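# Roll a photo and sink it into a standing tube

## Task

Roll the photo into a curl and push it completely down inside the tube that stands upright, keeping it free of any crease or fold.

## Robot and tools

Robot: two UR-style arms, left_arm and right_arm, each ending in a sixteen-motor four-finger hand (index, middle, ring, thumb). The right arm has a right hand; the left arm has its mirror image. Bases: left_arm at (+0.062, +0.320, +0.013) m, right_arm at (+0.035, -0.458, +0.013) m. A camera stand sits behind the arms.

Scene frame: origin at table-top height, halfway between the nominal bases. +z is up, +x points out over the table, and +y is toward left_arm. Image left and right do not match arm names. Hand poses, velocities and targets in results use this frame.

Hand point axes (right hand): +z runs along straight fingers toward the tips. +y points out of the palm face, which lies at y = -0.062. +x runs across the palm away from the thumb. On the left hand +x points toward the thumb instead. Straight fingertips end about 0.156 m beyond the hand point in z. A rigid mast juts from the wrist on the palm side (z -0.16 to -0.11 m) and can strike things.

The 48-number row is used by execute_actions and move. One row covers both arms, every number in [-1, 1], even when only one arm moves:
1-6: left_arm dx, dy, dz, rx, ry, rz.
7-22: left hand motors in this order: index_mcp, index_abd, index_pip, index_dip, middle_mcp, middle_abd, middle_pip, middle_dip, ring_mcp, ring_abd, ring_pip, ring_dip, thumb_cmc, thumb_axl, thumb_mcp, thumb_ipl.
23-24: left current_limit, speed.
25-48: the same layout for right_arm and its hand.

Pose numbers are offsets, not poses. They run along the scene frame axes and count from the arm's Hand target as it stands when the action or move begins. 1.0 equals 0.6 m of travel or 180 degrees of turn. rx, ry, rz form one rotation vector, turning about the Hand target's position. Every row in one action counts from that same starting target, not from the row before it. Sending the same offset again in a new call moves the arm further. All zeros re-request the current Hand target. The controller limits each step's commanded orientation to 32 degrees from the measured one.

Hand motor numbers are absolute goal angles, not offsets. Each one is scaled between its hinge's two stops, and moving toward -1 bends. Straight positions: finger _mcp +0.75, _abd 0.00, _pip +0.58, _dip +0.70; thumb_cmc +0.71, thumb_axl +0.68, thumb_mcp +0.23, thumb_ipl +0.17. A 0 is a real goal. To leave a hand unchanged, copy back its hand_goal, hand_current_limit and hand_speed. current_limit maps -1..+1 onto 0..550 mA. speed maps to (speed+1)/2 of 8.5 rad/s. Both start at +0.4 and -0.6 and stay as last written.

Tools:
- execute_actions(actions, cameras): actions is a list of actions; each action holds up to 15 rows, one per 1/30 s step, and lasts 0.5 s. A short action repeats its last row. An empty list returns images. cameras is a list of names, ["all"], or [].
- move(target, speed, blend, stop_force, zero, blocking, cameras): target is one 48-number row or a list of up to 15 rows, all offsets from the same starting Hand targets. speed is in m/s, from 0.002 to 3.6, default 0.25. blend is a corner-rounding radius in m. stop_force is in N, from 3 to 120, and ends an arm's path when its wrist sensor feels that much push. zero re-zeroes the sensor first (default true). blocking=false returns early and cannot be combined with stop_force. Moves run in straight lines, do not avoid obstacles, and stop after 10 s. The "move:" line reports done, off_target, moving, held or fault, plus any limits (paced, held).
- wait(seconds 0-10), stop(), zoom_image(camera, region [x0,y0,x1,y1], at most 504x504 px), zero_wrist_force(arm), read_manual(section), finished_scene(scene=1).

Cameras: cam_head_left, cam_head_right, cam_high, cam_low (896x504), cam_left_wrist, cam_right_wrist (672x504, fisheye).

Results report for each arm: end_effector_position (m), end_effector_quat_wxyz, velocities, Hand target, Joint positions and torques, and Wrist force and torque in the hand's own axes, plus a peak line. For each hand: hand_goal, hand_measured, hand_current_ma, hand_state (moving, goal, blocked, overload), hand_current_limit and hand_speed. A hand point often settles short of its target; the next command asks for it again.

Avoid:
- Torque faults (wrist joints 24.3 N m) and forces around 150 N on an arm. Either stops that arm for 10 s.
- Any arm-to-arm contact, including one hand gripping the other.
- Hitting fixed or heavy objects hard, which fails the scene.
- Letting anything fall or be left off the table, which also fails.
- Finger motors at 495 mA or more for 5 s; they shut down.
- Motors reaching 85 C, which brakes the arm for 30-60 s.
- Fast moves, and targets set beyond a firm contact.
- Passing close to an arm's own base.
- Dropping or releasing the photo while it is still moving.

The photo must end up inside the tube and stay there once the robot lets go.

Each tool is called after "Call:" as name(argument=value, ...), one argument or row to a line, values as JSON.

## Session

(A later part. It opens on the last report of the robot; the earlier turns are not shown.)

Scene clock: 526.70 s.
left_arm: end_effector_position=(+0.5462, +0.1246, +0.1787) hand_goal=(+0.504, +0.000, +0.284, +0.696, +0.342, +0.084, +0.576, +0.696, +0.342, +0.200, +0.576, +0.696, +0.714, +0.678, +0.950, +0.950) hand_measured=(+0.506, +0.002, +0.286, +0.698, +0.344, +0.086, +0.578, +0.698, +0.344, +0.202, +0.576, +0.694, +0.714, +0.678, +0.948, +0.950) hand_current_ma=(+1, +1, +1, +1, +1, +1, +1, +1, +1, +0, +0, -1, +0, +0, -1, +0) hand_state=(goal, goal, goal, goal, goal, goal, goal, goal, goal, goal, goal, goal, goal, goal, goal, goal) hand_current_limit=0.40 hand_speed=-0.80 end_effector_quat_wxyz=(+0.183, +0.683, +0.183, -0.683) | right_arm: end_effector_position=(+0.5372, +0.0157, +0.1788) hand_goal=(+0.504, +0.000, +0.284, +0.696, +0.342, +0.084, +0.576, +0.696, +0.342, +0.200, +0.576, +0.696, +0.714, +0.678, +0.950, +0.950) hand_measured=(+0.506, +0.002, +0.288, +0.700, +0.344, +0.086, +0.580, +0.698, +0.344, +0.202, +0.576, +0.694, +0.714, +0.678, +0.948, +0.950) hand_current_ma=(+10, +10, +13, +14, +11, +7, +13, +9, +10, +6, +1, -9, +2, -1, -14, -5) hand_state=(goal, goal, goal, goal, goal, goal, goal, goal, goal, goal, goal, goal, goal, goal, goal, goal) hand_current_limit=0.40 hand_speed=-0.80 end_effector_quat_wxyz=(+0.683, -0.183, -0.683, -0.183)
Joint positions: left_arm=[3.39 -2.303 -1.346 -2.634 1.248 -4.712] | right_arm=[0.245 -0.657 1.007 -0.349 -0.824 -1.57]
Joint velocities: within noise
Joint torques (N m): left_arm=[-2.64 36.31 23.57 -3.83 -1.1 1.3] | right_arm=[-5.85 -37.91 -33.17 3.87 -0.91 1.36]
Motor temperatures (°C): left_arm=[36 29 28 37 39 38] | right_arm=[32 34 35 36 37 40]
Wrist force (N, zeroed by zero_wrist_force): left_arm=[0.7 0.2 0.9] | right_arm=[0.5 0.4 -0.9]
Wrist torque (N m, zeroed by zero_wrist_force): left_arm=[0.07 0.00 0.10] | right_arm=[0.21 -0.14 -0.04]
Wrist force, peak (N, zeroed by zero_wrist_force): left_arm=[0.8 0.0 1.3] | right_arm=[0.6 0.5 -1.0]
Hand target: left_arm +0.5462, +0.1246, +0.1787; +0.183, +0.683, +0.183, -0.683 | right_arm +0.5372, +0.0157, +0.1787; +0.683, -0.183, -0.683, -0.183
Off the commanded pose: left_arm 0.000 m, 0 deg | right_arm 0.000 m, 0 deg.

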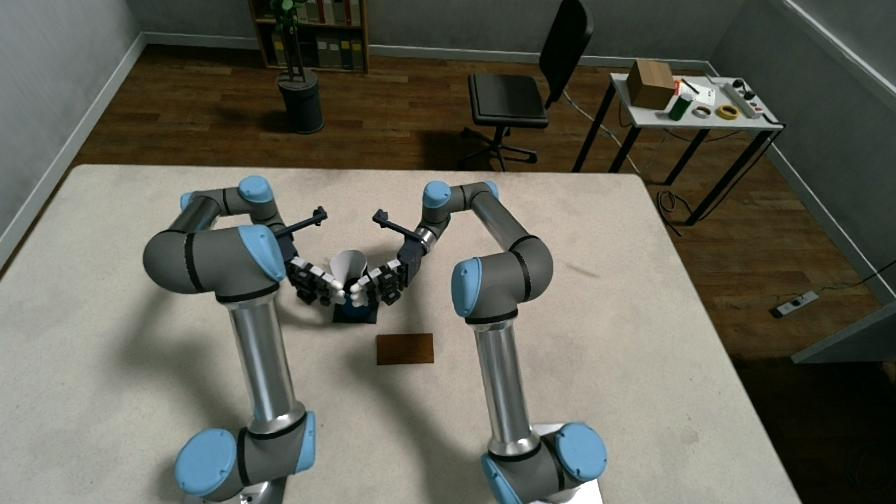

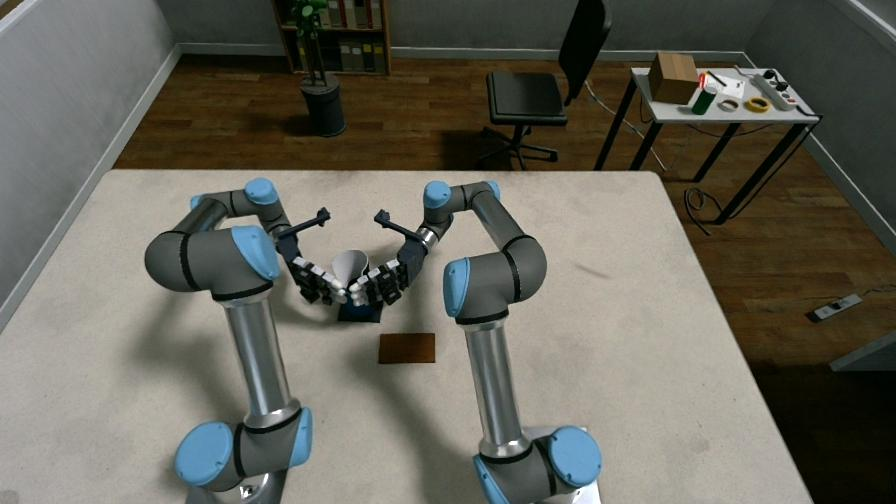

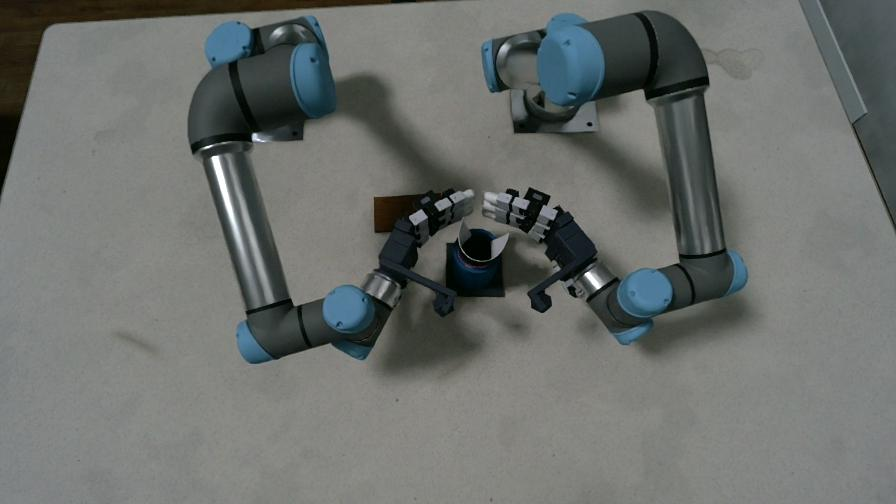

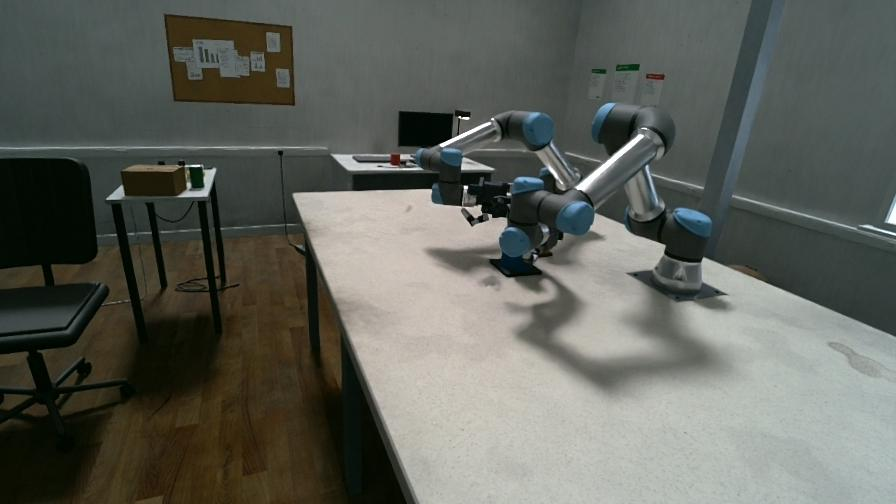

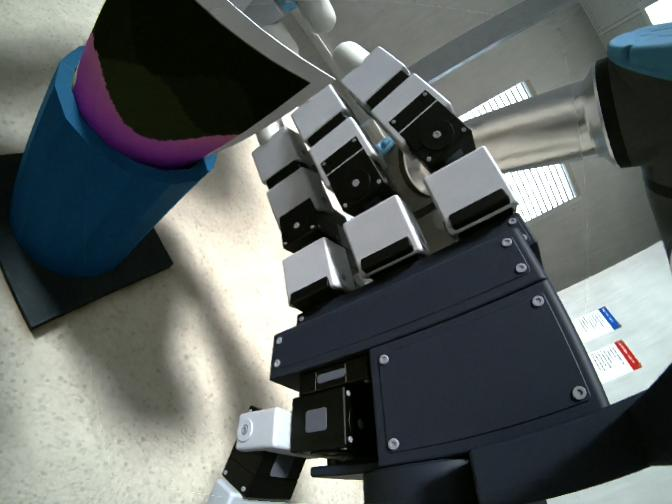

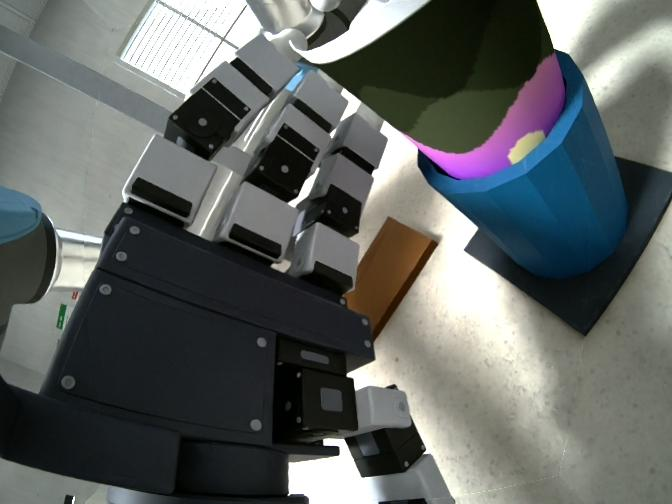

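Call:
move(
  target=[
    [-0.1167,0,0,0,0,0,0.504,0,0.2847,0.696,0.3425,0.083,0.576,0.696,0.3425,0.2,0.576,0.696,0.714,0.678,0.95,0.95,0.4,-0.8,-0.1167,0,0,0,0,0,0.504,0,0.2847,0.696,0.3425,0.083,0.576,0.696,0.3425,0.2,0.576,0.696,0.714,0.678,0.95,0.95,0.4,-0.8],
    [-0.1167,0.05,0.25,0,0,0,0.504,0,0.2847,0.696,0.3425,0.083,0.576,0.696,0.3425,0.2,0.576,0.696,0.714,0.678,0.95,0.95,0.4,-0.8,-0.1167,-0.05,0.25,0,0,0,0.504,0,0.2847,0.696,0.3425,0.083,0.576,0.696,0.3425,0.2,0.576,0.696,0.714,0.678,0.95,0.95,0.4,-0.8],
  ],
  speed=0.12,
  blend=0.02,
  cameras=["cam_high","cam_head_left"],
)

Scene clock: 529.43 s.
left_arm: end_effector_position=(+0.4762, +0.1547, +0.3287) hand_goal=(+0.504, +0.000, +0.284, +0.696, +0.342, +0.084, +0.576, +0.696, +0.342, +0.200, +0.576, +0.696, +0.714, +0.678, +0.950, +0.950) hand_measured=(+0.506, +0.002, +0.286, +0.698, +0.344, +0.086, +0.578, +0.698, +0.344, +0.202, +0.576, +0.694, +0.714, +0.678, +0.948, +0.950) hand_current_ma=(+1, +1, +1, +1, +0, +1, +1, +1, +1, +0, +0, -1, +0, +0, -1, +0) hand_state=(goal, goal, goal, goal, goal, goal, goal, goal, goal, goal, goal, goal, goal, goal, goal, goal) hand_current_limit=0.40 hand_speed=-0.80 end_effector_quat_wxyz=(+0.183, +0.683, +0.183, -0.683) | right_arm: end_effector_position=(+0.4672, -0.0144, +0.3288) hand_goal=(+0.504, +0.000, +0.284, +0.696, +0.342, +0.084, +0.576, +0.696, +0.342, +0.200, +0.576, +0.696, +0.714, +0.678, +0.950, +0.950) hand_measured=(+0.506, +0.002, +0.288, +0.700, +0.344, +0.086, +0.578, +0.698, +0.344, +0.202, +0.576, +0.694, +0.714, +0.678, +0.948, +0.950) hand_current_ma=(+7, +10, +12, +13, +8, +7, +12, +9, +8, +6, +1, -9, +2, -1, -14, -5) hand_state=(goal, goal, goal, goal, goal, goal, goal, goal, goal, goal, goal, goal, goal, goal, goal, goal) hand_current_limit=0.40 hand_speed=-0.80 end_effector_quat_wxyz=(+0.683, -0.183, -0.683, -0.183)
Joint positions: left_arm=[3.467 -2.006 -1.42 -2.857 1.325 -4.712] | right_arm=[0.222 -0.965 1.154 -0.19 -0.846 -1.57]
Joint torques (N m): left_arm=[-12.86 29.36 16.97 -3.43 -2.21 -0.41] | right_arm=[11.42 -29.92 -5.85 1.12 1.72 -1.63]
Wrist force (N, zeroed by zero_wrist_force): left_arm=[0.5 0.4 1.1] | right_arm=[0.6 0.4 -0.8]
Wrist torque (N m, zeroed by zero_wrist_force): left_arm=[0.07 -0.01 0.09] | right_arm=[0.21 -0.16 -0.05]
Wrist force, peak (N, zeroed by zero_wrist_force): left_arm=[1.2 0.0 1.4] | right_arm=[0.5 1.0 -2.1]
Hand target: left_arm +0.4762, +0.1546, +0.3287; +0.183, +0.683, +0.183, -0.683 | right_arm +0.4672, -0.0143, +0.3287; +0.683, -0.183, -0.683, -0.183
Off the commanded pose: left_arm 0.000 m, 0 deg | right_arm 0.000 m, 0 deg.
move: done
Images, in order (width x height): cam_head_left 896x504, cam_high 896x504.

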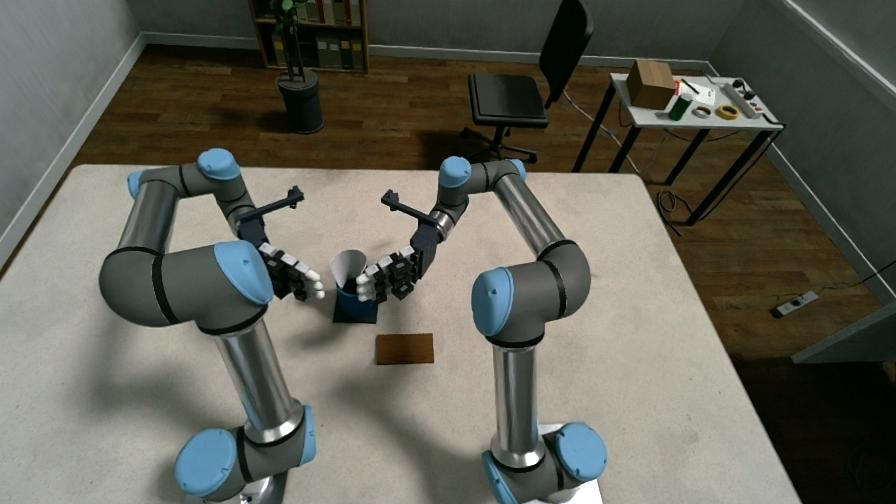

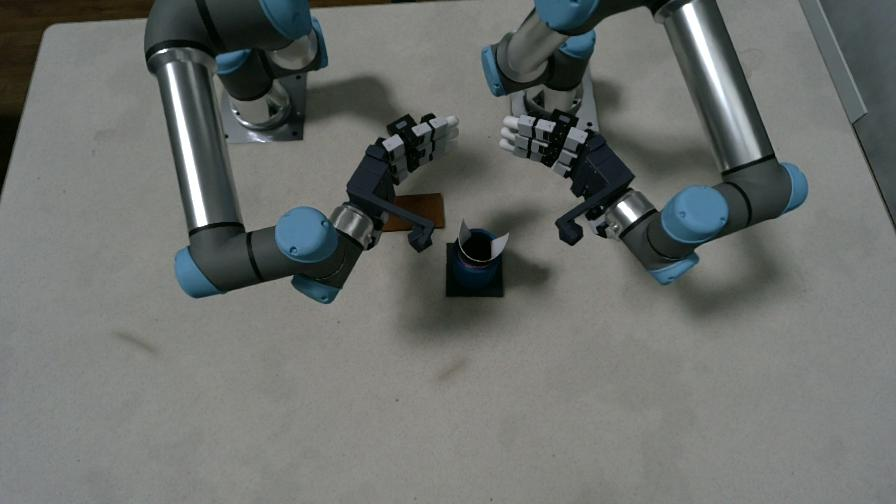

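Call:
move(
  target=[0.128,0.1257,0.0522,0,-0.5,0,0.504,0,0.2847,0.696,0.3425,0.083,0.576,0.696,0.3425,0.2,0.576,0.696,0.714,0.678,0.95,0.95,0.4,-0.8,0.143,-0.151,0.0522,0,-0.5,0,0.504,0,0.2847,0.696,0.3425,0.083,0.576,0.696,0.3425,0.2,0.576,0.696,0.714,0.678,0.95,0.95,0.4,-0.8],
  speed=0.3,
  cameras=["cam_high","cam_head_left","cam_left_wrist","cam_right_wrist"],
)

Scene clock: 534.50 s.
left_arm: end_effector_position=(+0.5530, +0.2301, +0.3601) hand_goal=(+0.504, +0.000, +0.284, +0.696, +0.342, +0.084, +0.576, +0.696, +0.342, +0.200, +0.576, +0.696, +0.714, +0.678, +0.950, +0.950) hand_measured=(+0.508, +0.002, +0.286, +0.698, +0.348, +0.086, +0.578, +0.698, +0.348, +0.202, +0.576, +0.694, +0.714, +0.678, +0.948, +0.950) hand_current_ma=(+3, +1, +1, +1, +3, +1, +1, +1, +3, +0, +0, -1, +0, +0, -1, +0) hand_state=(goal, goal, goal, goal, goal, goal, goal, goal, goal, goal, goal, goal, goal, goal, goal, goal) hand_current_limit=0.40 hand_speed=-0.80 end_effector_quat_wxyz=(+0.258, +0.966, +0.000, +0.000) | right_arm: end_effector_position=(+0.5529, -0.1050, +0.3601) hand_goal=(+0.504, +0.000, +0.284, +0.696, +0.342, +0.084, +0.576, +0.696, +0.342, +0.200, +0.576, +0.696, +0.714, +0.678, +0.950, +0.950) hand_measured=(+0.508, +0.002, +0.288, +0.700, +0.348, +0.086, +0.578, +0.698, +0.348, +0.202, +0.576, +0.694, +0.714, +0.678, +0.948, +0.950) hand_current_ma=(+19, +10, +12, +13, +24, +7, +12, +9, +25, +6, +1, -9, +2, -1, -14, -5) hand_state=(goal, goal, goal, goal, goal, goal, goal, goal, goal, goal, goal, goal, goal, goal, goal, goal) hand_current_limit=0.40 hand_speed=-0.80 end_effector_quat_wxyz=(+0.000, +0.000, +0.966, +0.259)
Joint positions: left_arm=[3.681 -1.513 -1.775 -1.688 1.115 -4.161] | right_arm=[0.085 -1.518 1.743 -1.832 -1.048 -1.497]
Joint torques (N m): left_arm=[-13.1 12.53 21.81 3.31 -0.22 0.5] | right_arm=[12.74 -12.02 -36.88 -4.95 2.73 0.83]
Wrist force (N, zeroed by zero_wrist_force): left_arm=[1.0 0.2 0.2] | right_arm=[-0.5 0.6 0.3]
Wrist torque (N m, zeroed by zero_wrist_force): left_arm=[-0.01 -0.01 0.15] | right_arm=[0.21 0.07 -0.15]
Wrist force, peak (N, zeroed by zero_wrist_force): left_arm=[1.3 0.0 1.3] | right_arm=[0.5 0.2 -1.2]
Hand target: left_arm +0.5530, +0.2300, +0.3601; +0.258, +0.966, +0.000, +0.000 | right_arm +0.5530, -0.1049, +0.3601; +0.000, +0.000, +0.966, +0.259
Off the commanded pose: left_arm 0.000 m, 0 deg | right_arm 0.000 m, 0 deg.
move: done
Images, in order (width x height): cam_head_left 896x504, cam_high 896x504, cam_left_wrist 672x504, cam_right_wrist 672x504.

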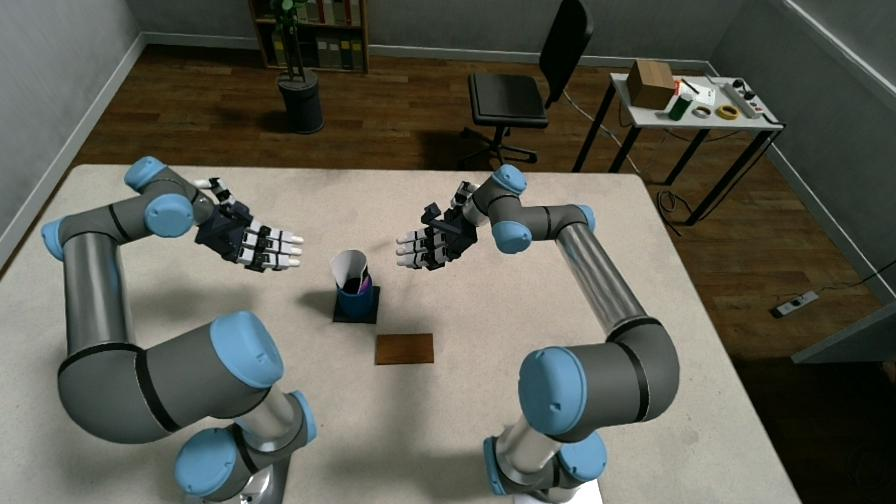

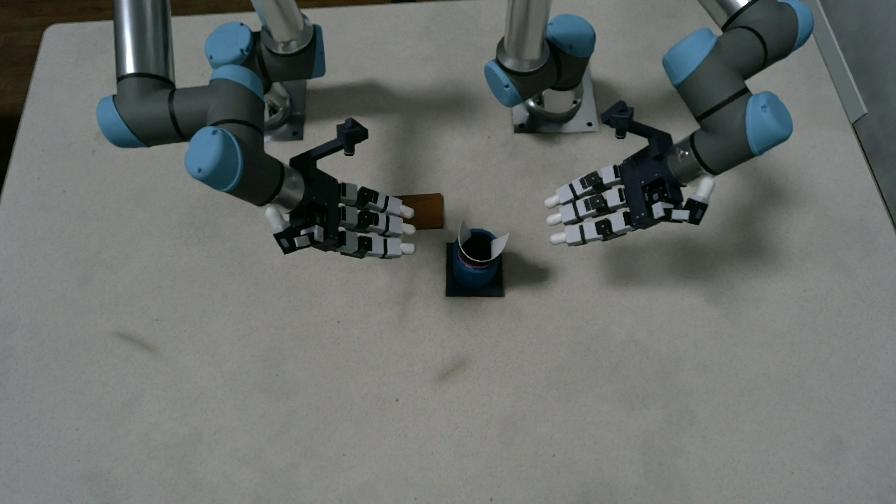

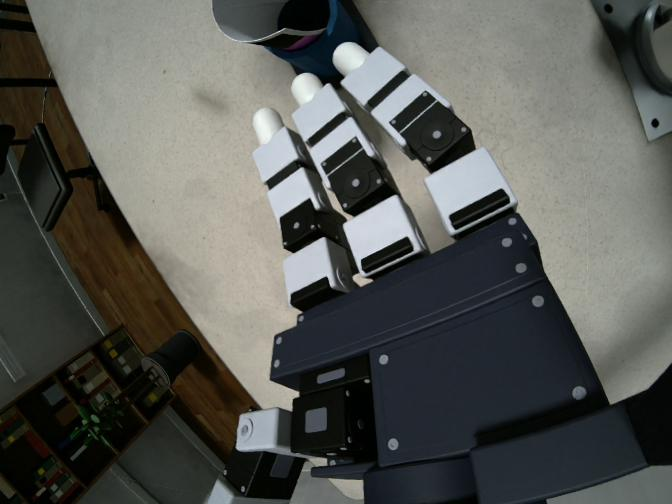

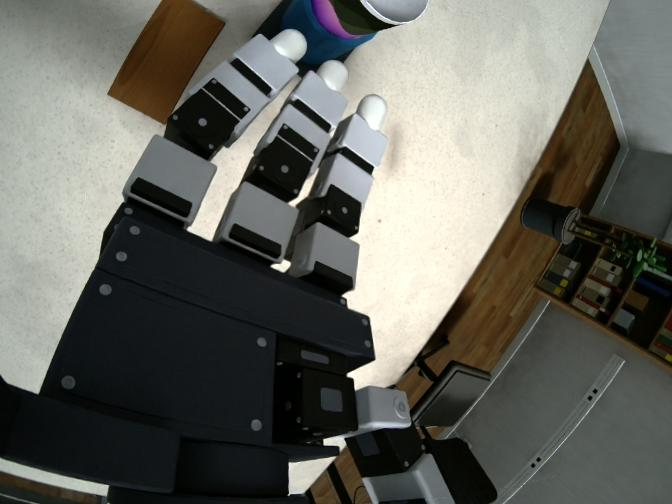

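Call:
zoom_image(
  camera="cam_head_left",
  region=[300, 230, 410, 340],
)

Call:
zoom_image(
  camera="cam_high",
  region=[430, 200, 530, 310],
)

Call:
zoom_image(
  camera="cam_low",
  region=[470, 180, 590, 290],
)

Scaled by 4.582 from the camera's 896x504 image, which has a finer 1280x720 frame.

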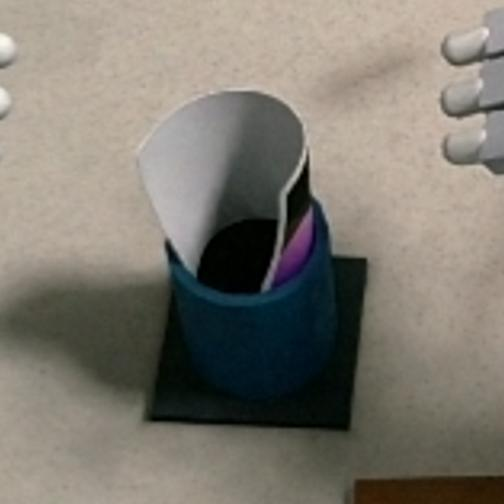

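Scaled by 4.582 from the camera's 896x504 image, which has a finer 1280x720 frame.

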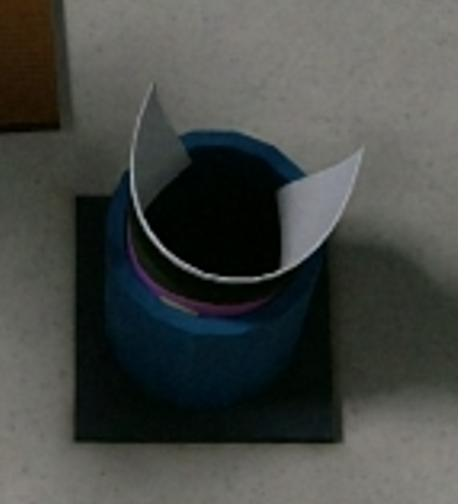

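This scene's latest camera images include none from cam_low. They are from: cam_head_left, cam_high, cam_left_wrist, cam_right_wrist. cam_low's image comes with the result of a call that names it in "cameras".

Call:
move(
  target=[0.0833,-0.1233,0,0,0,-0.1333,0.3425,-0.083,0.576,0.696,0.871,0,-0.258,0.696,0.3425,0.083,0.576,0.696,0.714,0.678,0.95,0.95,0.4,-0.8,-0.0692,0.0917,0,0,0,-0.1333,0.3425,-0.083,0.576,0.696,0.871,0,-0.258,0.696,0.3425,0.083,0.576,0.696,0.714,0.678,0.95,0.95,0.4,-0.8],
  speed=0.15,
  cameras=["cam_high","cam_head_left","cam_low","cam_left_wrist","cam_right_wrist"],
)

Scene clock: 536.63 s.
left_arm: end_effector_position=(+0.6029, +0.1560, +0.3600) hand_goal=(+0.342, -0.082, +0.576, +0.696, +0.872, +0.000, -0.258, +0.696, +0.342, +0.084, +0.576, +0.696, +0.714, +0.678, +0.950, +0.950) hand_measured=(+0.362, -0.078, +0.576, +0.698, +0.874, +0.004, -0.252, +0.698, +0.348, +0.088, +0.576, +0.694, +0.714, +0.678, +0.948, +0.950) hand_current_ma=(+22, +1, +0, +1, +0, +1, +4, +1, +4, +1, +0, -1, +0, +0, -1, +0) hand_state=(goal, goal, goal, goal, goal, goal, goal, goal, goal, goal, goal, goal, goal, goal, goal, goal) hand_current_limit=0.40 hand_speed=-0.80 end_effector_quat_wxyz=(+0.253, +0.945, -0.201, -0.054) | right_arm: end_effector_position=(+0.5113, -0.0499, +0.3601) hand_goal=(+0.342, -0.082, +0.576, +0.696, +0.872, +0.000, -0.258, +0.696, +0.342, +0.084, +0.576, +0.696, +0.714, +0.678, +0.950, +0.950) hand_measured=(+0.358, -0.078, +0.576, +0.700, +0.874, +0.002, -0.250, +0.698, +0.348, +0.086, +0.576, +0.694, +0.714, +0.678, +0.948, +0.950) hand_current_ma=(+78, +13, -3, +13, +7, +10, +37, +9, +26, +11, +1, -9, +2, -1, -14, -5) hand_state=(goal, goal, goal, goal, goal, goal, goal, goal, goal, goal, goal, goal, goal, goal, goal, goal) hand_current_limit=0.40 hand_speed=-0.80 end_effector_quat_wxyz=(+0.054, +0.201, +0.945, +0.253)
Joint positions: left_arm=[3.445 -1.803 -1.438 -1.816 1.17 -3.968] | right_arm=[0.297 -1.657 1.961 -2.229 -1.176 -0.805]
Joint torques (N m): left_arm=[6.97 30.25 26.32 2.67 -3.26 0.12] | right_arm=[-4.52 -5.71 -38.7 -2.03 1.48 1.64]
Wrist force (N, zeroed by zero_wrist_force): left_arm=[1.0 0.3 0.7] | right_arm=[-0.6 1.0 0.1]
Wrist torque (N m, zeroed by zero_wrist_force): left_arm=[-0.02 -0.01 0.16] | right_arm=[0.28 0.09 -0.08]
Wrist force, peak (N, zeroed by zero_wrist_force): left_arm=[2.0 0.4 0.2] | right_arm=[-1.0 0.9 0.5]
Hand target: left_arm +0.6030, +0.1560, +0.3601; +0.253, +0.945, -0.201, -0.054 | right_arm +0.5114, -0.0499, +0.3601; +0.054, +0.201, +0.945, +0.253
Off the commanded pose: left_arm 0.000 m, 0 deg | right_arm 0.000 m, 0 deg.
move: done
Images, in order (width x height): cam_head_left 896x504, cam_high 896x504, cam_low 896x504, cam_left_wrist 672x504, cam_right_wrist 672x504.

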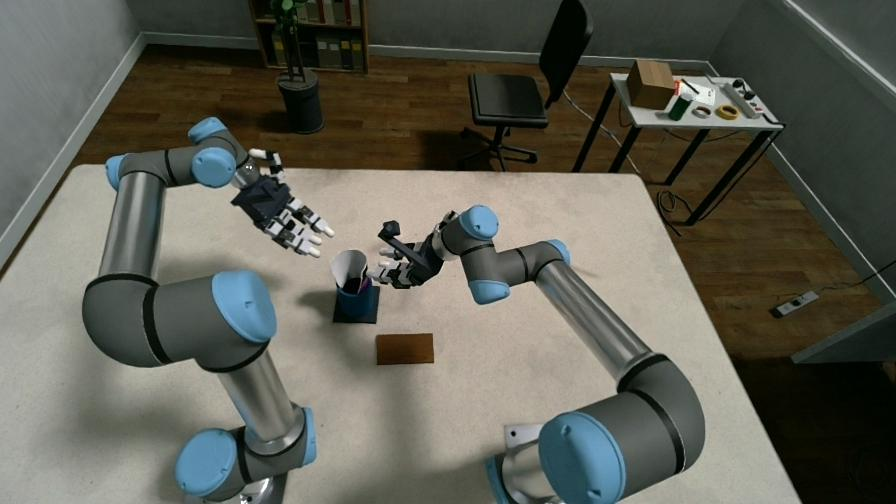

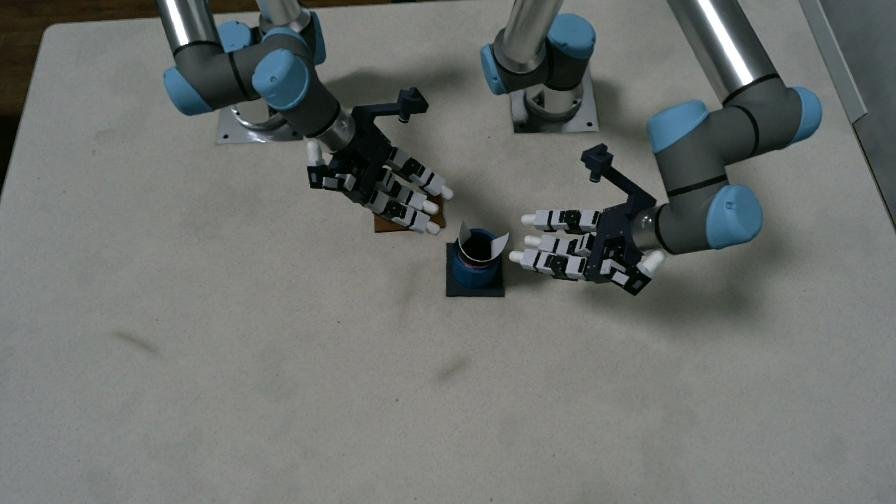

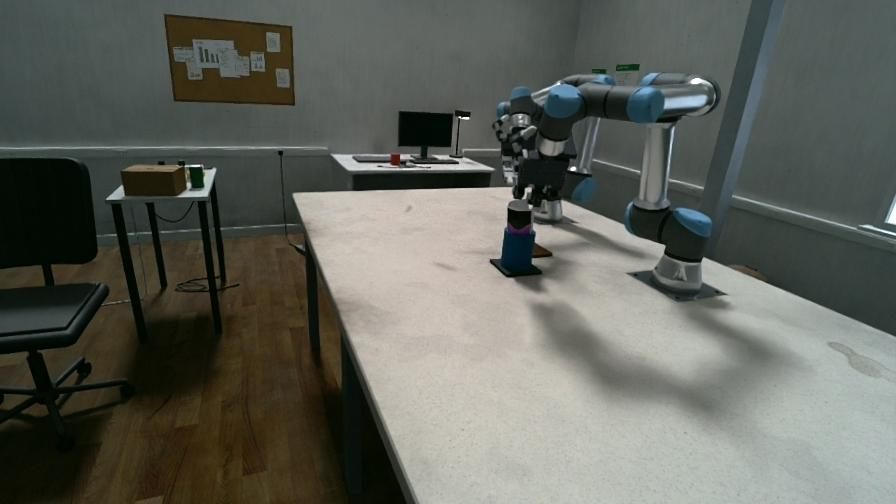

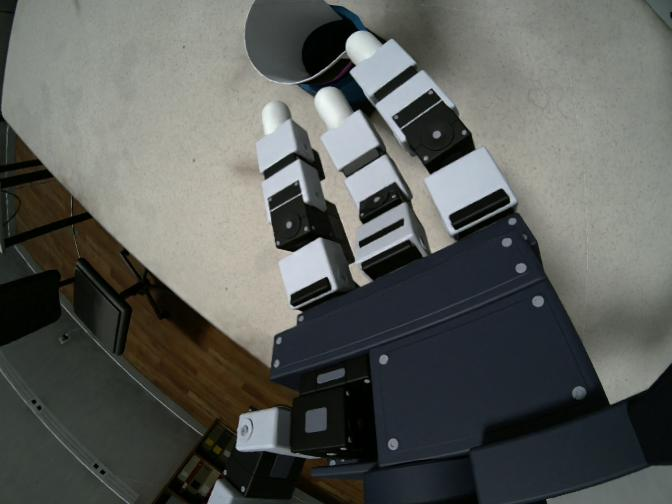

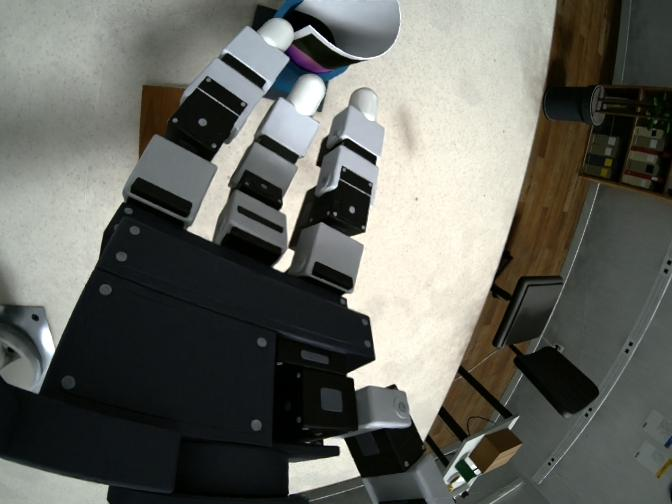

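Call:
move(
  target=[0,0,-0.1203,0,0,0,0.3425,-0.083,0.576,0.696,0.871,0,-0.258,0.696,0.3425,0.083,0.576,0.696,0.714,0.678,0.95,0.95,0.4,-0.8,0,0,-0.1203,0,0,0,0.3425,-0.083,0.576,0.696,0.871,0,-0.258,0.696,0.3425,0.083,0.576,0.696,0.714,0.678,0.95,0.95,0.4,-0.8],
  speed=0.1,
  cameras=["cam_high","cam_head_left","cam_low","cam_left_wrist","cam_right_wrist"],
)

Call:
zoom_image(
  camera="cam_high",
  region=[400, 170, 560, 310],
)

Call:
zoom_image(
  camera="cam_head_left",
  region=[280, 220, 430, 340],
)

Call:
zoom_image(
  camera="cam_low",
  region=[470, 180, 590, 290],
)

Scene clock: 538.20 s.
left_arm: end_effector_position=(+0.6030, +0.1560, +0.2879) hand_goal=(+0.342, -0.082, +0.576, +0.696, +0.872, +0.000, -0.258, +0.696, +0.342, +0.084, +0.576, +0.696, +0.714, +0.678, +0.950, +0.950) hand_measured=(+0.360, -0.078, +0.576, +0.698, +0.874, +0.004, -0.252, +0.698, +0.348, +0.088, +0.576, +0.694, +0.714, +0.678, +0.948, +0.950) hand_current_ma=(+20, +1, +0, +1, +1, +1, +4, +1, +4, +1, +0, -1, +0, +0, -1, +0) hand_state=(goal, goal, goal, goal, goal, goal, goal, goal, goal, goal, goal, goal, goal, goal, goal, goal) hand_current_limit=0.40 hand_speed=-0.80 end_effector_quat_wxyz=(+0.253, +0.945, -0.201, -0.054) | right_arm: end_effector_position=(+0.5114, -0.0500, +0.2877) hand_goal=(+0.342, -0.082, +0.576, +0.696, +0.872, +0.000, -0.258, +0.696, +0.342, +0.084, +0.576, +0.696, +0.714, +0.678, +0.950, +0.950) hand_measured=(+0.358, -0.078, +0.576, +0.700, +0.874, +0.002, -0.250, +0.698, +0.348, +0.086, +0.576, +0.694, +0.714, +0.678, +0.948, +0.950) hand_current_ma=(+73, +13, -3, +13, +8, +10, +35, +9, +27, +11, +1, -9, +2, -1, -14, -5) hand_state=(goal, goal, goal, goal, goal, goal, goal, goal, goal, goal, goal, goal, goal, goal, goal, goal) hand_current_limit=0.40 hand_speed=-0.80 end_effector_quat_wxyz=(+0.054, +0.201, +0.945, +0.253)
Joint positions: left_arm=[3.445 -1.835 -1.585 -1.637 1.17 -3.968] | right_arm=[0.297 -1.582 2.091 -2.434 -1.176 -0.805]
Joint torques (N m): left_arm=[6.21 41.2 20.34 1.78 -2.28 -1.05] | right_arm=[0.63 -31.88 -35.2 -2.57 0.29 1.51]
Wrist force (N, zeroed by zero_wrist_force): left_arm=[1.0 0.0 0.5] | right_arm=[-0.7 0.5 0.4]
Wrist torque (N m, zeroed by zero_wrist_force): left_arm=[-0.06 0.00 0.15] | right_arm=[0.19 0.09 -0.12]
Wrist force, peak (N, zeroed by zero_wrist_force): left_arm=[0.9 -0.5 1.5] | right_arm=[-0.6 1.5 -0.8]
Hand target: left_arm +0.6030, +0.1560, +0.2879; +0.253, +0.945, -0.201, -0.054 | right_arm +0.5114, -0.0499, +0.2879; +0.054, +0.201, +0.945, +0.253
Off the commanded pose: left_arm 0.000 m, 0 deg | right_arm 0.000 m, 0 deg.
move: done
Images, in order (width x height): cam_head_left 896x504, cam_high 896x504, cam_low 896x504, cam_left_wrist 672x504, cam_right_wrist 672x504.

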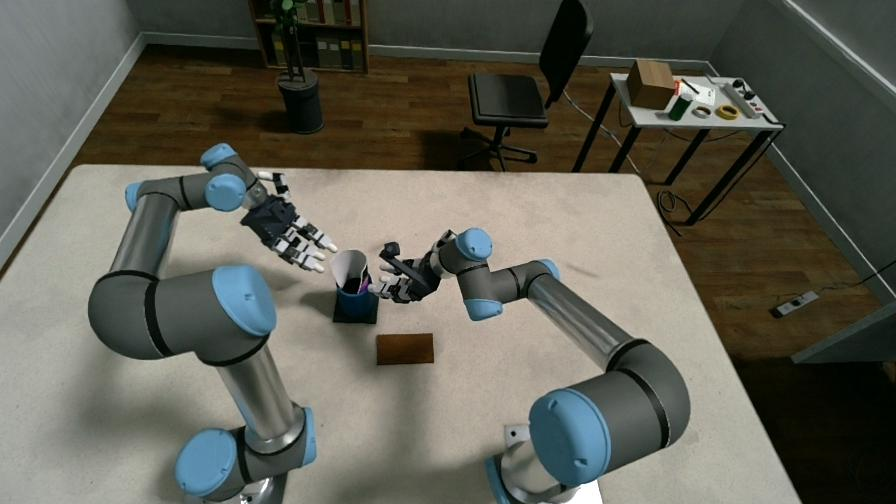

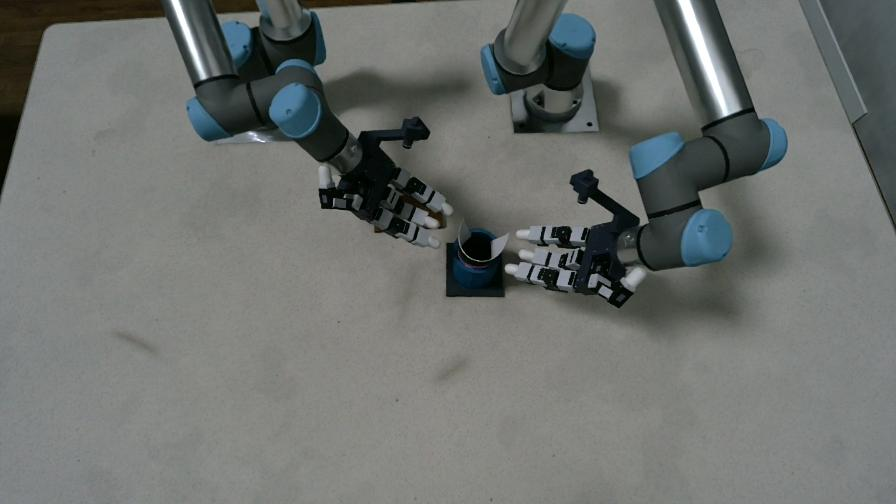

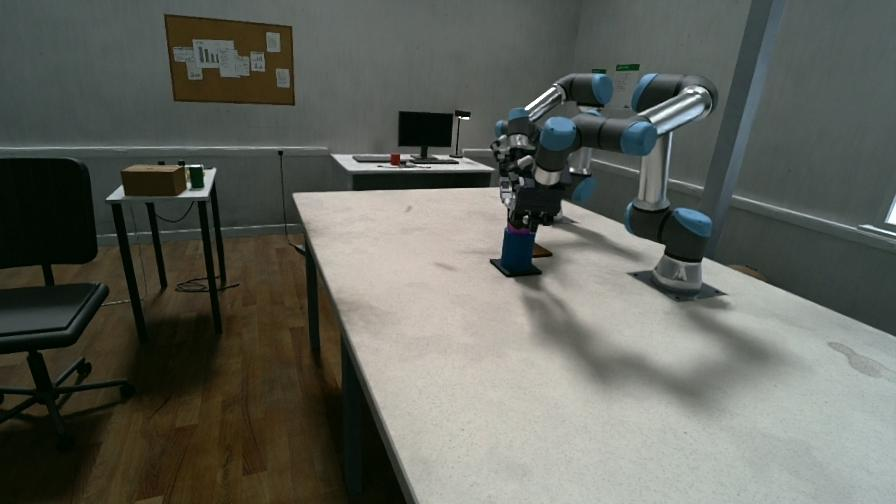

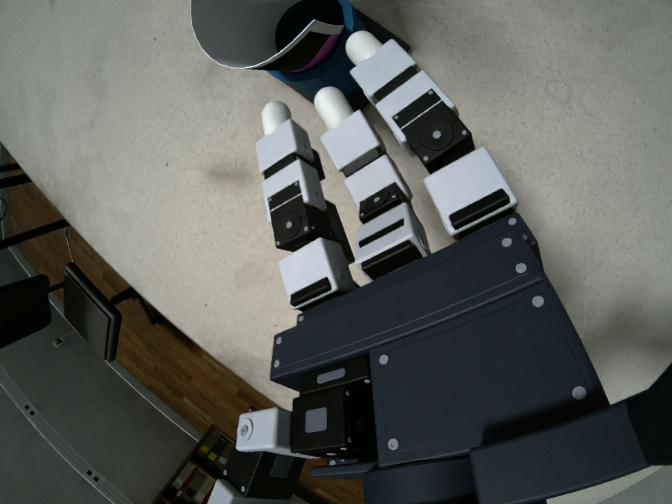

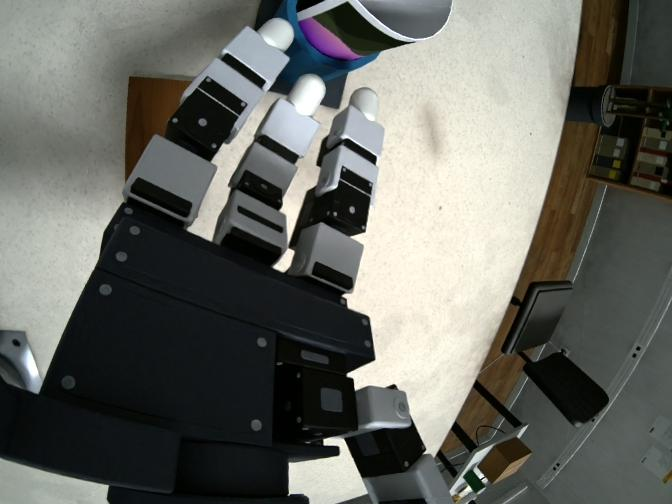

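Scaled by 3.150 from the camera's 896x504 image, which has a finer 1280x720 frame.

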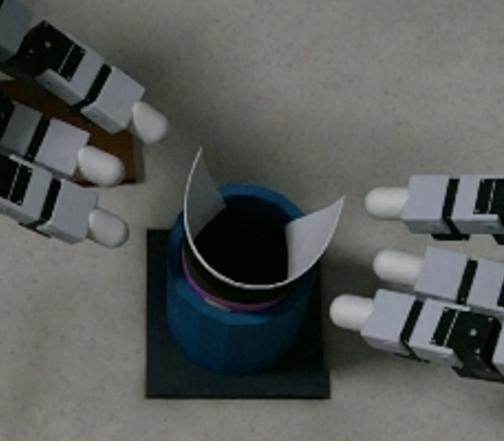

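Scaled by 3.360 from the camera's 896x504 image, which has a finer 1280x720 frame.

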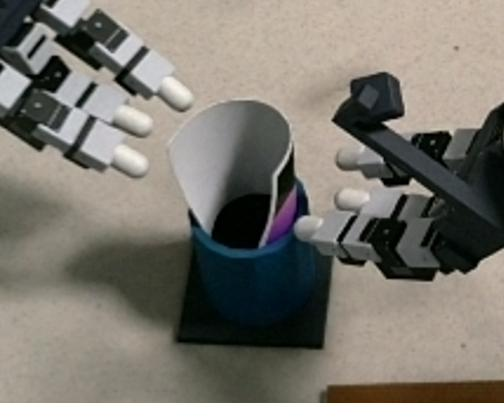

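Scaled by 4.200 from the camera's 896x504 image, which has a finer 1280x720 frame.

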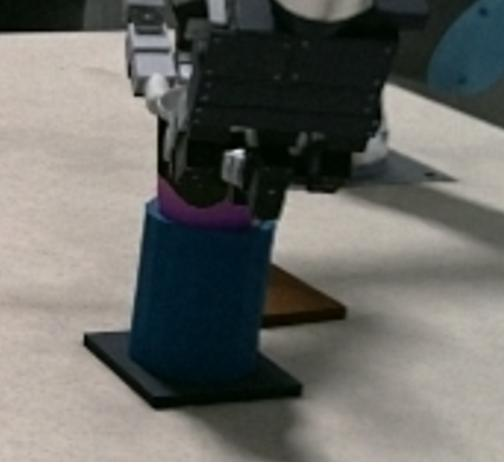

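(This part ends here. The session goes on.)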